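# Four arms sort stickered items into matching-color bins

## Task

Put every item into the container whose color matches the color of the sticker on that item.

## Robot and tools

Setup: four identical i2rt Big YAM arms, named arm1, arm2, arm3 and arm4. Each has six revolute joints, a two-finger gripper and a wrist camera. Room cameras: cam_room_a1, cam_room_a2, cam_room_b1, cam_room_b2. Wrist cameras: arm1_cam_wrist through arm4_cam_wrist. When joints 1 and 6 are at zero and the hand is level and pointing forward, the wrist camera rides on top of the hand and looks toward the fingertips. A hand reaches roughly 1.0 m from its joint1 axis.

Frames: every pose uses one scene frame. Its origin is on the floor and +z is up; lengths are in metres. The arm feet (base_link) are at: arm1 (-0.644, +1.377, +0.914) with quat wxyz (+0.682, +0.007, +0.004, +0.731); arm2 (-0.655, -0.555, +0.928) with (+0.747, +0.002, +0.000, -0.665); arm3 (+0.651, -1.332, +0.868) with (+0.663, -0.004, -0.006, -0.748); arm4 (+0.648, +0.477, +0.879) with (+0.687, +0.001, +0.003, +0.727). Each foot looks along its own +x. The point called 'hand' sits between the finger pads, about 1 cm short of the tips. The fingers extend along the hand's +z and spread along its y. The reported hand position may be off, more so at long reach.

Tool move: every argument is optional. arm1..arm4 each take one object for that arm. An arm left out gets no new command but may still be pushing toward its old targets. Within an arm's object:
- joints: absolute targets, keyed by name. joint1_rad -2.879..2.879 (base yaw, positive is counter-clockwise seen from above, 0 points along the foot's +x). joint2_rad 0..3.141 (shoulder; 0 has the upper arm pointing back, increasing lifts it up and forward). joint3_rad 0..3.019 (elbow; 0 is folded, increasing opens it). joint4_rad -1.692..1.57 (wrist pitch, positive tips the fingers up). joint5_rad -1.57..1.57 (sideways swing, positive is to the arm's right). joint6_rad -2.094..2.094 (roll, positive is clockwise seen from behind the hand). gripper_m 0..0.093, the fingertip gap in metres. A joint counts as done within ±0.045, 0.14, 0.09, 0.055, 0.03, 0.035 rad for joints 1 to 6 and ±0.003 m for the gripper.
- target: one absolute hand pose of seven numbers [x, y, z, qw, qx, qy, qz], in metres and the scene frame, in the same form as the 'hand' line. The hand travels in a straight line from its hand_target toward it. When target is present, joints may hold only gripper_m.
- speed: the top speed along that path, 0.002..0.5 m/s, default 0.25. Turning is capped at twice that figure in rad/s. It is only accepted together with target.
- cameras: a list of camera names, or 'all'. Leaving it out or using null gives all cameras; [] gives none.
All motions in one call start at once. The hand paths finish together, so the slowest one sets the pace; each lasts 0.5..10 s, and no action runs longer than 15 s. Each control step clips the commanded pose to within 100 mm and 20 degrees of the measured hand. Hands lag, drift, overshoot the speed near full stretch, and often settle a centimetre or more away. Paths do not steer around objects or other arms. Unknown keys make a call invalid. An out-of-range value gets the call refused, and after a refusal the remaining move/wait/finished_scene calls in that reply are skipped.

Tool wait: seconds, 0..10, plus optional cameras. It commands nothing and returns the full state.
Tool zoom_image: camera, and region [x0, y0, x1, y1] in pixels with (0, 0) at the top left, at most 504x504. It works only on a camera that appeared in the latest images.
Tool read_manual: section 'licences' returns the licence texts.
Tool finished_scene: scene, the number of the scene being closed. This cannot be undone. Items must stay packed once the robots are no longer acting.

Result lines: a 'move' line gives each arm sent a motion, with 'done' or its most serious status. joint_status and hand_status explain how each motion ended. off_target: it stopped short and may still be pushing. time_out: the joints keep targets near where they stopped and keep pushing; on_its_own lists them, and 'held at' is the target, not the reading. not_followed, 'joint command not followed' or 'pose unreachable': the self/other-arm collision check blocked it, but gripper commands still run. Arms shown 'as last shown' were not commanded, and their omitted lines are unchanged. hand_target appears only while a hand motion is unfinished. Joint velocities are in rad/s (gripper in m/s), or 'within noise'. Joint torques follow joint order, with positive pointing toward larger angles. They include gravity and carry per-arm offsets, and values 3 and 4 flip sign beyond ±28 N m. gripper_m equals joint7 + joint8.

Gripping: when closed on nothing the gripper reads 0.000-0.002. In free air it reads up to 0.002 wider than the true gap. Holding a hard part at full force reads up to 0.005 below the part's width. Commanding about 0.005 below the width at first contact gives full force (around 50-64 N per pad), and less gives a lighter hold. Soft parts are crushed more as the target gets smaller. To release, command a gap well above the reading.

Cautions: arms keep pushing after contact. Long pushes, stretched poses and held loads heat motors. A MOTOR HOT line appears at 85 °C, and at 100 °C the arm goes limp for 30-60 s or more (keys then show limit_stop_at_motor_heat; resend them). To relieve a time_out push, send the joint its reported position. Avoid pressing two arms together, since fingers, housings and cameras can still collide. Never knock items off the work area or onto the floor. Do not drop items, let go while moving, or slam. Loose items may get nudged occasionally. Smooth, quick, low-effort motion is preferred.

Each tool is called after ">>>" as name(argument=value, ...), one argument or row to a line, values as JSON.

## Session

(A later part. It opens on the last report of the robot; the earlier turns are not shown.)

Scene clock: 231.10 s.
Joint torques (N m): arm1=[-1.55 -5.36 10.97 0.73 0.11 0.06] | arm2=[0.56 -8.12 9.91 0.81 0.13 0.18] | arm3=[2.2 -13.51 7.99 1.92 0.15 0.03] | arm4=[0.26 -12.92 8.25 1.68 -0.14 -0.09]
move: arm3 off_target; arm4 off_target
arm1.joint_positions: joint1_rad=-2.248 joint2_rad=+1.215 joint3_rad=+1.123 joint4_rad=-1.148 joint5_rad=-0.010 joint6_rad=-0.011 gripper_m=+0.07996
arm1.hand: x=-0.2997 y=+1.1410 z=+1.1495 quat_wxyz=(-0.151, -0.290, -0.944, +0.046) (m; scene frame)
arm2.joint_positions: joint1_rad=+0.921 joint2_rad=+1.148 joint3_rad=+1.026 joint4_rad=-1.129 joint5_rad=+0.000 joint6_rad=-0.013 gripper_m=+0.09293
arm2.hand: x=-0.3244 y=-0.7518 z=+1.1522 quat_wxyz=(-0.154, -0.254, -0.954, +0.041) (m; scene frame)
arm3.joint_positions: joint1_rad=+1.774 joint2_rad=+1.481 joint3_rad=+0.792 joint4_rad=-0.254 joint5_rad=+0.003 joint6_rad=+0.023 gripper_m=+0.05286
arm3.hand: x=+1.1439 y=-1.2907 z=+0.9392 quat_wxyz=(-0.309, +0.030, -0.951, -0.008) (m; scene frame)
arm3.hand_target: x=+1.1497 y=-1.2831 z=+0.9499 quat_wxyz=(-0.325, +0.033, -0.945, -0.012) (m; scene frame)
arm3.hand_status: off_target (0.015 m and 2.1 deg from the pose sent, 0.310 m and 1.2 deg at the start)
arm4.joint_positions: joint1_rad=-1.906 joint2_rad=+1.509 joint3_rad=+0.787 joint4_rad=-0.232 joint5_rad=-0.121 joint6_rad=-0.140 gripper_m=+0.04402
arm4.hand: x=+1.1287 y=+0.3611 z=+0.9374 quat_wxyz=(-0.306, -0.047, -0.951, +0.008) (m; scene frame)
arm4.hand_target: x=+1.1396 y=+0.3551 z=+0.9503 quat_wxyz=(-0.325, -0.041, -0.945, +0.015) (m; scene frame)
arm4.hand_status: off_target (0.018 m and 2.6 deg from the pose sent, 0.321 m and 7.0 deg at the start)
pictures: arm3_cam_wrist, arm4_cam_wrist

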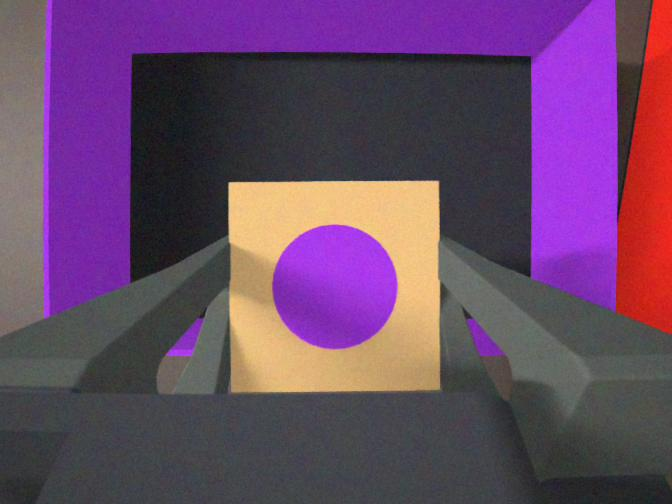

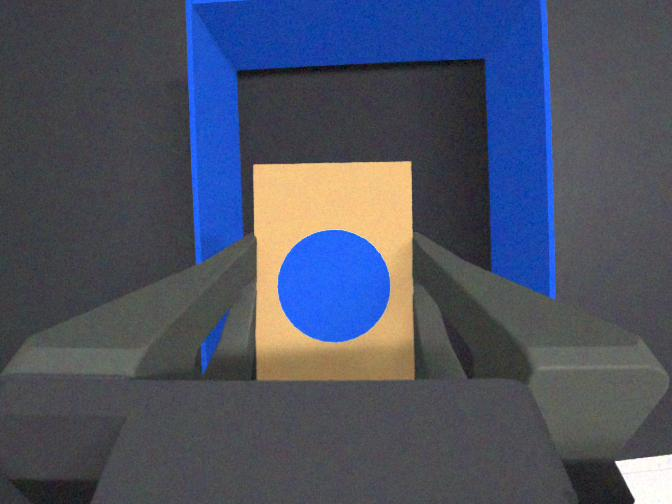

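>>> move(
  arm3={"target":[1.220,-1.280,0.83,0.3254,-0.0330,0.9449,0.0114],"speed":0.2},
  arm4={"target":[1.178,0.332,0.815,0.3253,0.0412,0.9446,-0.0142],"speed":0.2},
  cameras=["arm3_cam_wrist","arm4_cam_wrist"],
)

>>> move(
  arm3={"target":[1.220,-1.280,0.798,0.3254,-0.0330,0.9449,0.0114],"speed":0.12},
  arm4={"target":[1.178,0.332,0.78,0.3253,0.0412,0.9446,-0.0142],"speed":0.12},
  cameras=["arm3_cam_wrist","arm4_cam_wrist"],
)

Scene clock: 241.93 s.
Joint torques (N m): arm1=[-1.14 -6.24 11.18 0.47 0.08 0.07] | arm2=[0.67 -8.06 9.94 0.84 0.12 0.18] | arm3=[1.67 -16.38 8.51 1.88 0.03 -0.01] | arm4=[0.32 -15.5 6.9 1.62 -0.12 -0.1]
move: arm3 off_target; arm4 off_target
arm1, arm2: as last shown
arm3.joint_positions: joint1_rad=+1.774 joint2_rad=+1.878 joint3_rad=+0.878 joint4_rad=+0.040 joint5_rad=+0.003 joint6_rad=+0.023 gripper_m=+0.05286
arm3.hand: x=+1.1977 y=-1.2879 z=+0.8155 quat_wxyz=(-0.301, +0.030, -0.953, -0.008) (m; scene frame)
arm3.hand_target: x=+1.2190 y=-1.2800 z=+0.8307 quat_wxyz=(-0.325, +0.033, -0.945, -0.012) (m; scene frame)
arm3.hand_status: off_target (0.028 m and 3.0 deg from the pose sent, 0.134 m and 2.1 deg at the start)
arm4.joint_positions: joint1_rad=-1.930 joint2_rad=+1.905 joint3_rad=+0.821 joint4_rad=+0.123 joint5_rad=-0.136 joint6_rad=-0.159 gripper_m=+0.04402
arm4.hand: x=+1.1591 y=+0.3410 z=+0.8052 quat_wxyz=(-0.304, -0.048, -0.951, +0.007) (m; scene frame)
arm4.hand_target: x=+1.1772 y=+0.3322 z=+0.8156 quat_wxyz=(-0.325, -0.041, -0.945, +0.014) (m; scene frame)
arm4.hand_status: off_target (0.023 m and 2.8 deg from the pose sent, 0.135 m and 2.6 deg at the start)
pictures: arm3_cam_wrist, arm4_cam_wrist

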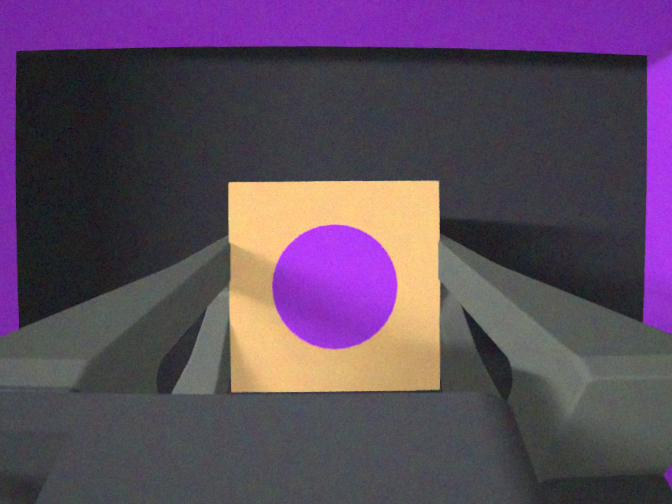

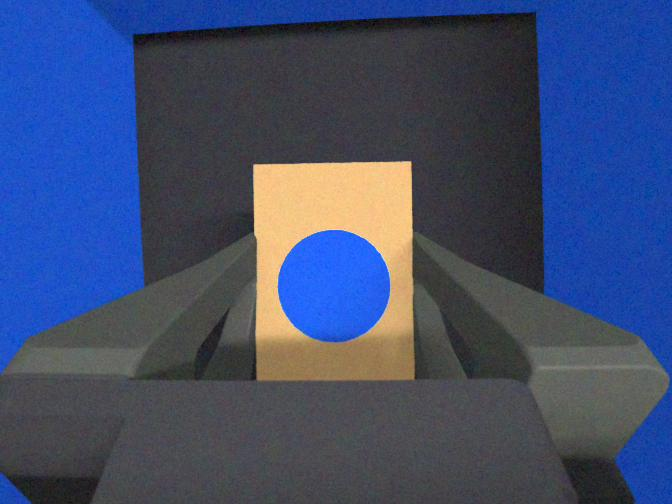

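Scene clock: 242.97 s.
Joint torques (N m): arm1=[-1.49 -6.01 11.14 0.54 0.12 0.07] | arm2=[0.62 -8.06 9.92 0.77 0.13 0.18] | arm3=[1.9 -17.08 7.82 1.92 0.07 0] | arm4=[0.38 -15.44 6.2 1.65 -0.11 -0.09]
move: arm3 off_target; arm4 off_target
arm1, arm2: as last shown
arm3.joint_positions: joint1_rad=+1.774 joint2_rad=+1.957 joint3_rad=+0.878 joint4_rad=+0.121 joint5_rad=+0.003 joint6_rad=+0.023 gripper_m=+0.05286
arm3.hand: x=+1.1985 y=-1.2883 z=+0.7855 quat_wxyz=(-0.302, +0.030, -0.953, -0.008) (m; scene frame)
arm3.hand_target: x=+1.2191 y=-1.2800 z=+0.7986 quat_wxyz=(-0.325, +0.033, -0.945, -0.012) (m; scene frame)
arm3.hand_status: off_target (0.026 m and 2.9 deg from the pose sent, 0.029 m and 3.0 deg at the start)
arm4.joint_positions: joint1_rad=-1.930 joint2_rad=+1.995 joint3_rad=+0.829 joint4_rad=+0.212 joint5_rad=-0.136 joint6_rad=-0.160 gripper_m=+0.04402
arm4.hand: x=+1.1616 y=+0.3400 z=+0.7746 quat_wxyz=(-0.308, -0.047, -0.950, +0.008) (m; scene frame)
arm4.hand_target: x=+1.1774 y=+0.3322 z=+0.7805 quat_wxyz=(-0.325, -0.041, -0.945, +0.014) (m; scene frame)
arm4.hand_status: off_target (0.019 m and 2.3 deg from the pose sent, 0.033 m and 2.8 deg at the start)
pictures: arm3_cam_wrist, arm4_cam_wrist

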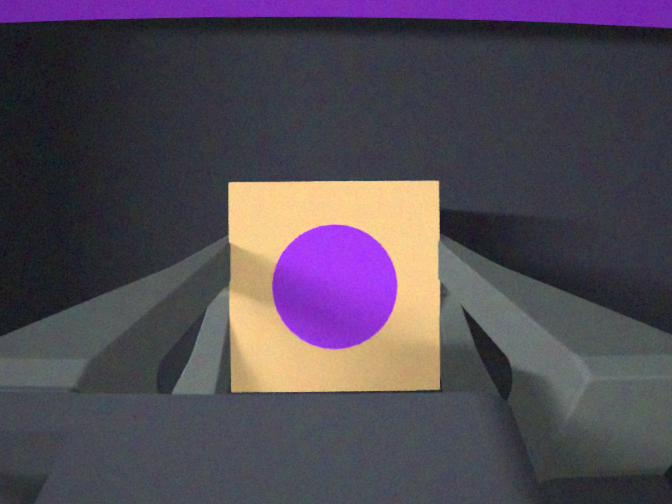

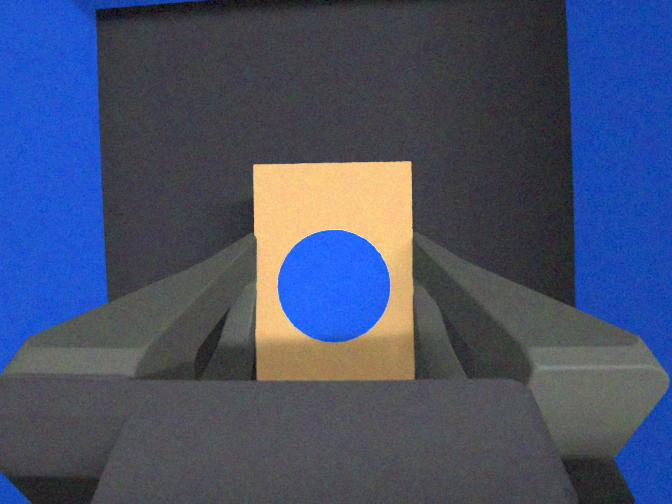

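>>> move(
  arm3={"target":[1.220,-1.280,0.782,0.3254,-0.0330,0.9449,0.0114],"speed":0.1},
  arm4={"target":[1.178,0.332,0.766,0.3253,0.0412,0.9446,-0.0142],"speed":0.1},
  cameras=[],
)

>>> move(
  arm3={"target":[1.220,-1.280,0.768,0.3254,-0.0330,0.9449,0.0114],"speed":0.1},
  arm4={"target":[1.178,0.332,0.754,0.3253,0.0412,0.9446,-0.0142],"speed":0.1},
  cameras=["arm3_cam_wrist","arm4_cam_wrist"],
)

Scene clock: 247.77 s.
Joint torques (N m): arm1=[-1.2 -5.48 11.17 0.66 0.11 0.12] | arm2=[0.62 -7.94 9.94 0.83 0.12 0.18] | arm3=[1.9 -15.5 7.46 1.8 0.09 0] | arm4=[0.09 -15.33 5.9 1.63 -0.13 -0.1]
move: arm3 off_target; arm4 off_target
arm1, arm2: as last shown
arm3.joint_positions: joint1_rad=+1.774 joint2_rad=+1.982 joint3_rad=+0.884 joint4_rad=+0.164 joint5_rad=+0.003 joint6_rad=+0.023 gripper_m=+0.05286
arm3.hand: x=+1.2046 y=-1.2878 z=+0.7800 quat_wxyz=(-0.313, +0.030, -0.949, -0.008) (m; scene frame)
arm3.hand_target: x=+1.2193 y=-1.2800 z=+0.7824 quat_wxyz=(-0.325, +0.033, -0.945, -0.011) (m; scene frame)
arm3.hand_status: off_target (0.017 m and 1.6 deg from the pose sent, 0.023 m and 2.9 deg at the start)
arm4.joint_positions: joint1_rad=-1.930 joint2_rad=+2.027 joint3_rad=+0.835 joint4_rad=+0.246 joint5_rad=-0.136 joint6_rad=-0.160 gripper_m=+0.04402
arm4.hand: x=+1.1634 y=+0.3394 z=+0.7644 quat_wxyz=(-0.311, -0.047, -0.949, +0.009) (m; scene frame)
arm4.hand_target: x=+1.1774 y=+0.3322 z=+0.7663 quat_wxyz=(-0.325, -0.041, -0.945, +0.014) (m; scene frame)
arm4.hand_status: off_target (0.016 m and 1.9 deg from the pose sent, 0.020 m and 2.3 deg at the start)
pictures: none

Scene clock: 248.73 s.
Joint torques (N m): arm1=[-1.44 -5.66 11.06 0.49 0.1 0.07] | arm2=[0.62 -8.18 9.88 0.79 0.13 0.18] | arm3=[1.85 -14.1 6.76 1.62 0.09 0] | arm4=[-0.09 -14.1 5.45 1.48 -0.12 -0.1]
move: arm3 off_target; arm4 off_target
arm1, arm2: as last shown
arm3.joint_positions: joint1_rad=+1.774 joint2_rad=+2.000 joint3_rad=+0.895 joint4_rad=+0.203 joint5_rad=+0.003 joint6_rad=+0.023 gripper_m=+0.05286
arm3.hand: x=+1.2143 y=-1.2870 z=+0.7799 quat_wxyz=(-0.328, +0.030, -0.944, -0.009) (m; scene frame)
arm3.hand_target: x=+1.2193 y=-1.2801 z=+0.7683 quat_wxyz=(-0.325, +0.033, -0.945, -0.011) (m; scene frame)
arm3.hand_status: off_target (0.015 m and 0.5 deg from the pose sent, 0.021 m and 1.6 deg at the start)
arm4.joint_positions: joint1_rad=-1.930 joint2_rad=+2.047 joint3_rad=+0.847 joint4_rad=+0.281 joint5_rad=-0.136 joint6_rad=-0.160 gripper_m=+0.04402
arm4.hand: x=+1.1718 y=+0.3368 z=+0.7628 quat_wxyz=(-0.324, -0.045, -0.945, +0.013) (m; scene frame)
arm4.hand_target: x=+1.1775 y=+0.3322 z=+0.7541 quat_wxyz=(-0.325, -0.041, -0.945, +0.014) (m; scene frame)
arm4.hand_status: off_target (0.012 m and 0.5 deg from the pose sent, 0.019 m and 1.9 deg at the start)
pictures: arm3_cam_wrist, arm4_cam_wrist

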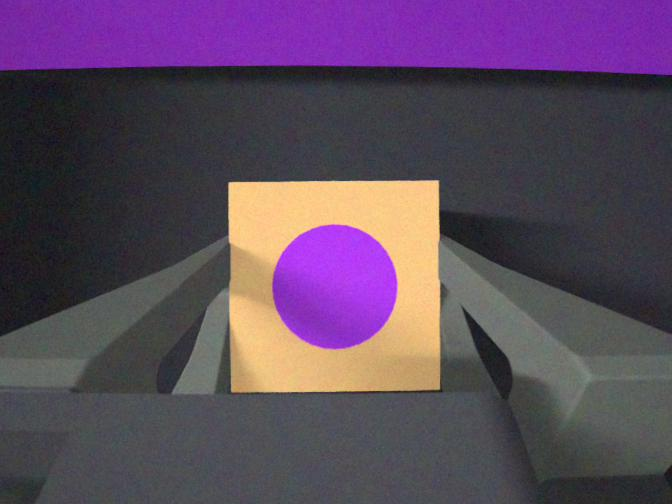

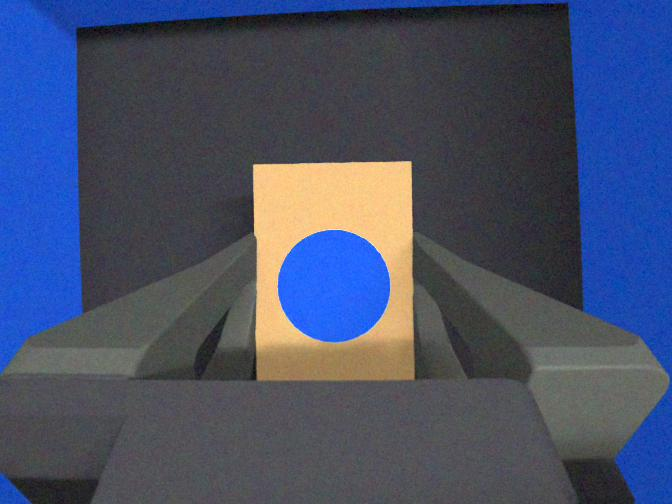

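>>> move(
  arm3={"target":[1.217,-1.282,0.776,0.3254,-0.0330,0.9449,0.0114],"joints":{"gripper_m":0.092},"speed":0.08},
  arm4={"target":[1.176,0.334,0.760,0.3253,0.0412,0.9446,-0.0142],"joints":{"gripper_m":0.080},"speed":0.08},
  cameras=["arm3_cam_wrist","arm4_cam_wrist"],
)

>>> move(
  arm3={"target":[1.10,-1.29,0.96,0.3254,-0.0330,0.9449,0.0114],"speed":0.25},
  arm4={"target":[1.06,0.36,0.95,0.3253,0.0412,0.9446,-0.0142],"speed":0.25},
  cameras=["arm3_cam_wrist","arm4_cam_wrist"],
)

Scene clock: 256.23 s.
Joint torques (N m): arm1=[-1.26 -5.89 11.06 0.57 0.1 0.12] | arm2=[0.56 -8.06 9.92 0.81 0.13 0.18] | arm3=[1.73 -17.73 5.78 0.94 -0.01 -0.03] | arm4=[1.08 -15.97 4.77 1.17 -0.06 -0.07]
move: arm3 done; arm4 done
arm1, arm2: as last shown
arm3.joint_positions: joint1_rad=+1.774 joint2_rad=+2.016 joint3_rad=+0.895 joint4_rad=+0.204 joint5_rad=+0.003 joint6_rad=+0.023 gripper_m=+0.09196
arm3.joint_status: all done
arm3.hand: x=+1.2108 y=-1.2875 z=+0.7710 quat_wxyz=(-0.321, +0.030, -0.947, -0.009) (m; scene frame)
arm3.hand_target: x=+1.2169 y=-1.2821 z=+0.7760 quat_wxyz=(-0.325, +0.033, -0.945, -0.011) (m; scene frame)
arm3.hand_status: done (0.010 m and 0.7 deg from the pose sent, 0.007 m and 0.5 deg at the start)
arm4.joint_positions: joint1_rad=-1.930 joint2_rad=+2.050 joint3_rad=+0.847 joint4_rad=+0.281 joint5_rad=-0.136 joint6_rad=-0.160 gripper_m=+0.07992
arm4.joint_status: all done
arm4.hand: x=+1.1712 y=+0.3371 z=+0.7614 quat_wxyz=(-0.322, -0.045, -0.945, +0.012) (m; scene frame)
arm4.hand_target: x=+1.1759 y=+0.3341 z=+0.7601 quat_wxyz=(-0.325, -0.041, -0.945, +0.014) (m; scene frame)
arm4.hand_status: done (0.006 m and 0.6 deg from the pose sent, 0.006 m and 0.5 deg at the start)
pictures: arm3_cam_wrist, arm4_cam_wrist

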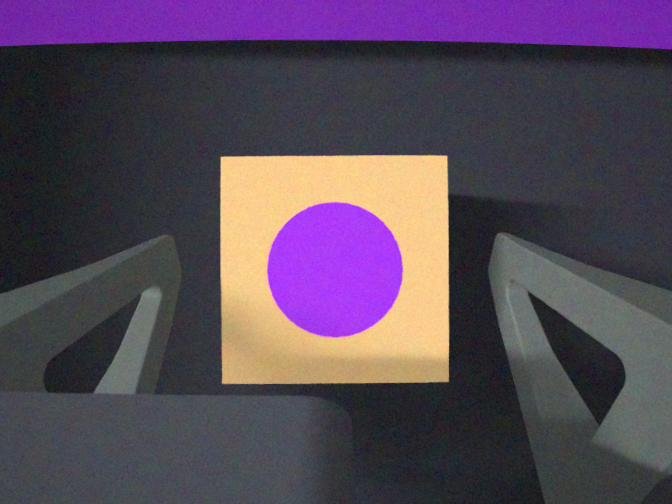

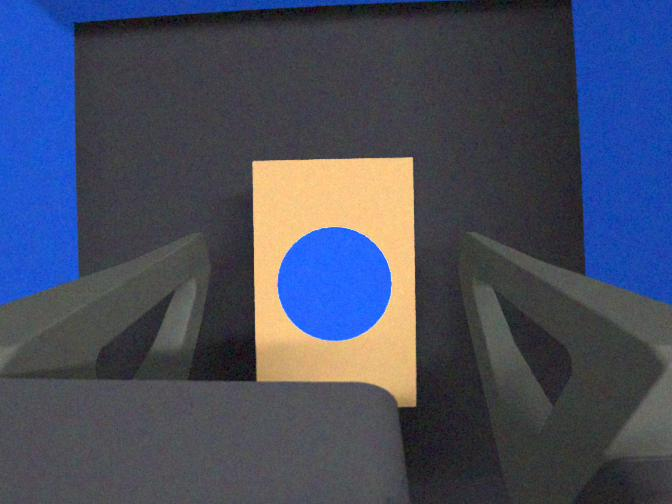

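Scene clock: 257.80 s.
Joint torques (N m): arm1=[-1.49 -6.24 10.97 0.53 0.09 0.09] | arm2=[0.67 -8.18 9.88 0.8 0.12 0.19] | arm3=[1.85 -9 7.43 0.98 0.01 -0.03] | arm4=[0.09 -8.29 7.31 0.65 -0.15 -0.09]
move: arm3 done; arm4 done
arm1, arm2: as last shown
arm3.joint_positions: joint1_rad=+1.774 joint2_rad=+1.308 joint3_rad=+0.685 joint4_rad=-0.262 joint5_rad=+0.003 joint6_rad=+0.023 gripper_m=+0.09196
arm3.hand: x=+1.1043 y=-1.2936 z=+0.9681 quat_wxyz=(-0.336, +0.030, -0.941, -0.010) (m; scene frame)
arm3.hand_target: x=+1.1000 y=-1.2901 z=+0.9602 quat_wxyz=(-0.325, +0.033, -0.945, -0.011) (m; scene frame)
arm3.hand_status: done (0.010 m and 1.4 deg from the pose sent, 0.219 m and 0.7 deg at the start)
arm4.joint_positions: joint1_rad=-1.960 joint2_rad=+1.298 joint3_rad=+0.601 joint4_rad=-0.203 joint5_rad=-0.155 joint6_rad=-0.184 gripper_m=+0.07992
arm4.hand: x=+1.0626 y=+0.3618 z=+0.9548 quat_wxyz=(-0.334, -0.044, -0.942, +0.015) (m; scene frame)
arm4.hand_target: x=+1.0600 y=+0.3601 z=+0.9500 quat_wxyz=(-0.325, -0.041, -0.945, +0.014) (m; scene frame)
arm4.hand_status: done (0.006 m and 1.1 deg from the pose sent, 0.220 m and 0.6 deg at the start)
pictures: arm3_cam_wrist, arm4_cam_wrist

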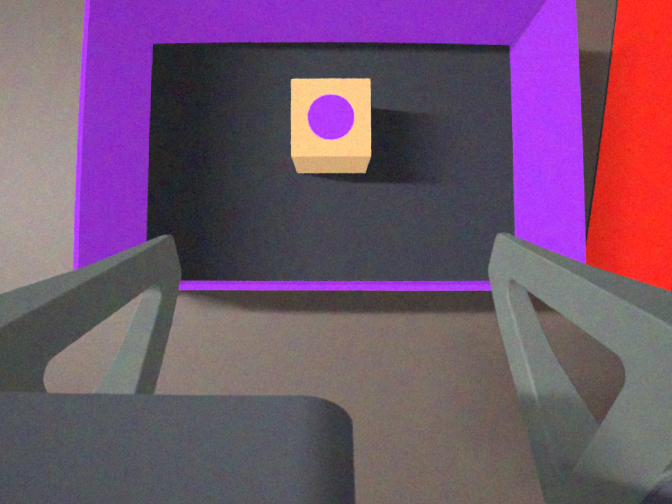

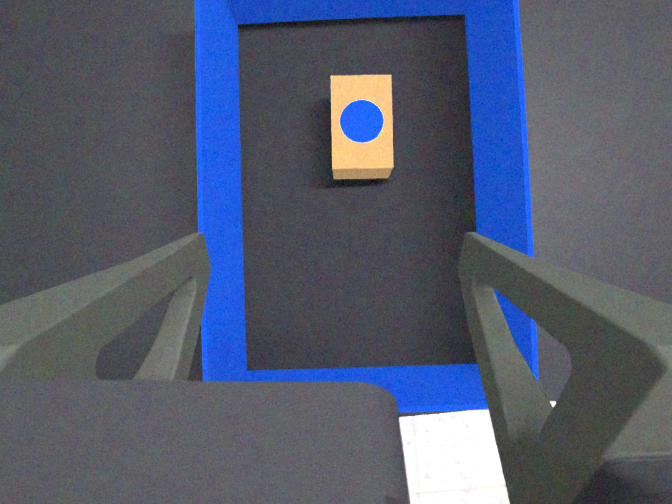

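>>> finished_scene(
  scene=2,
)

The scene is finished: the task was done.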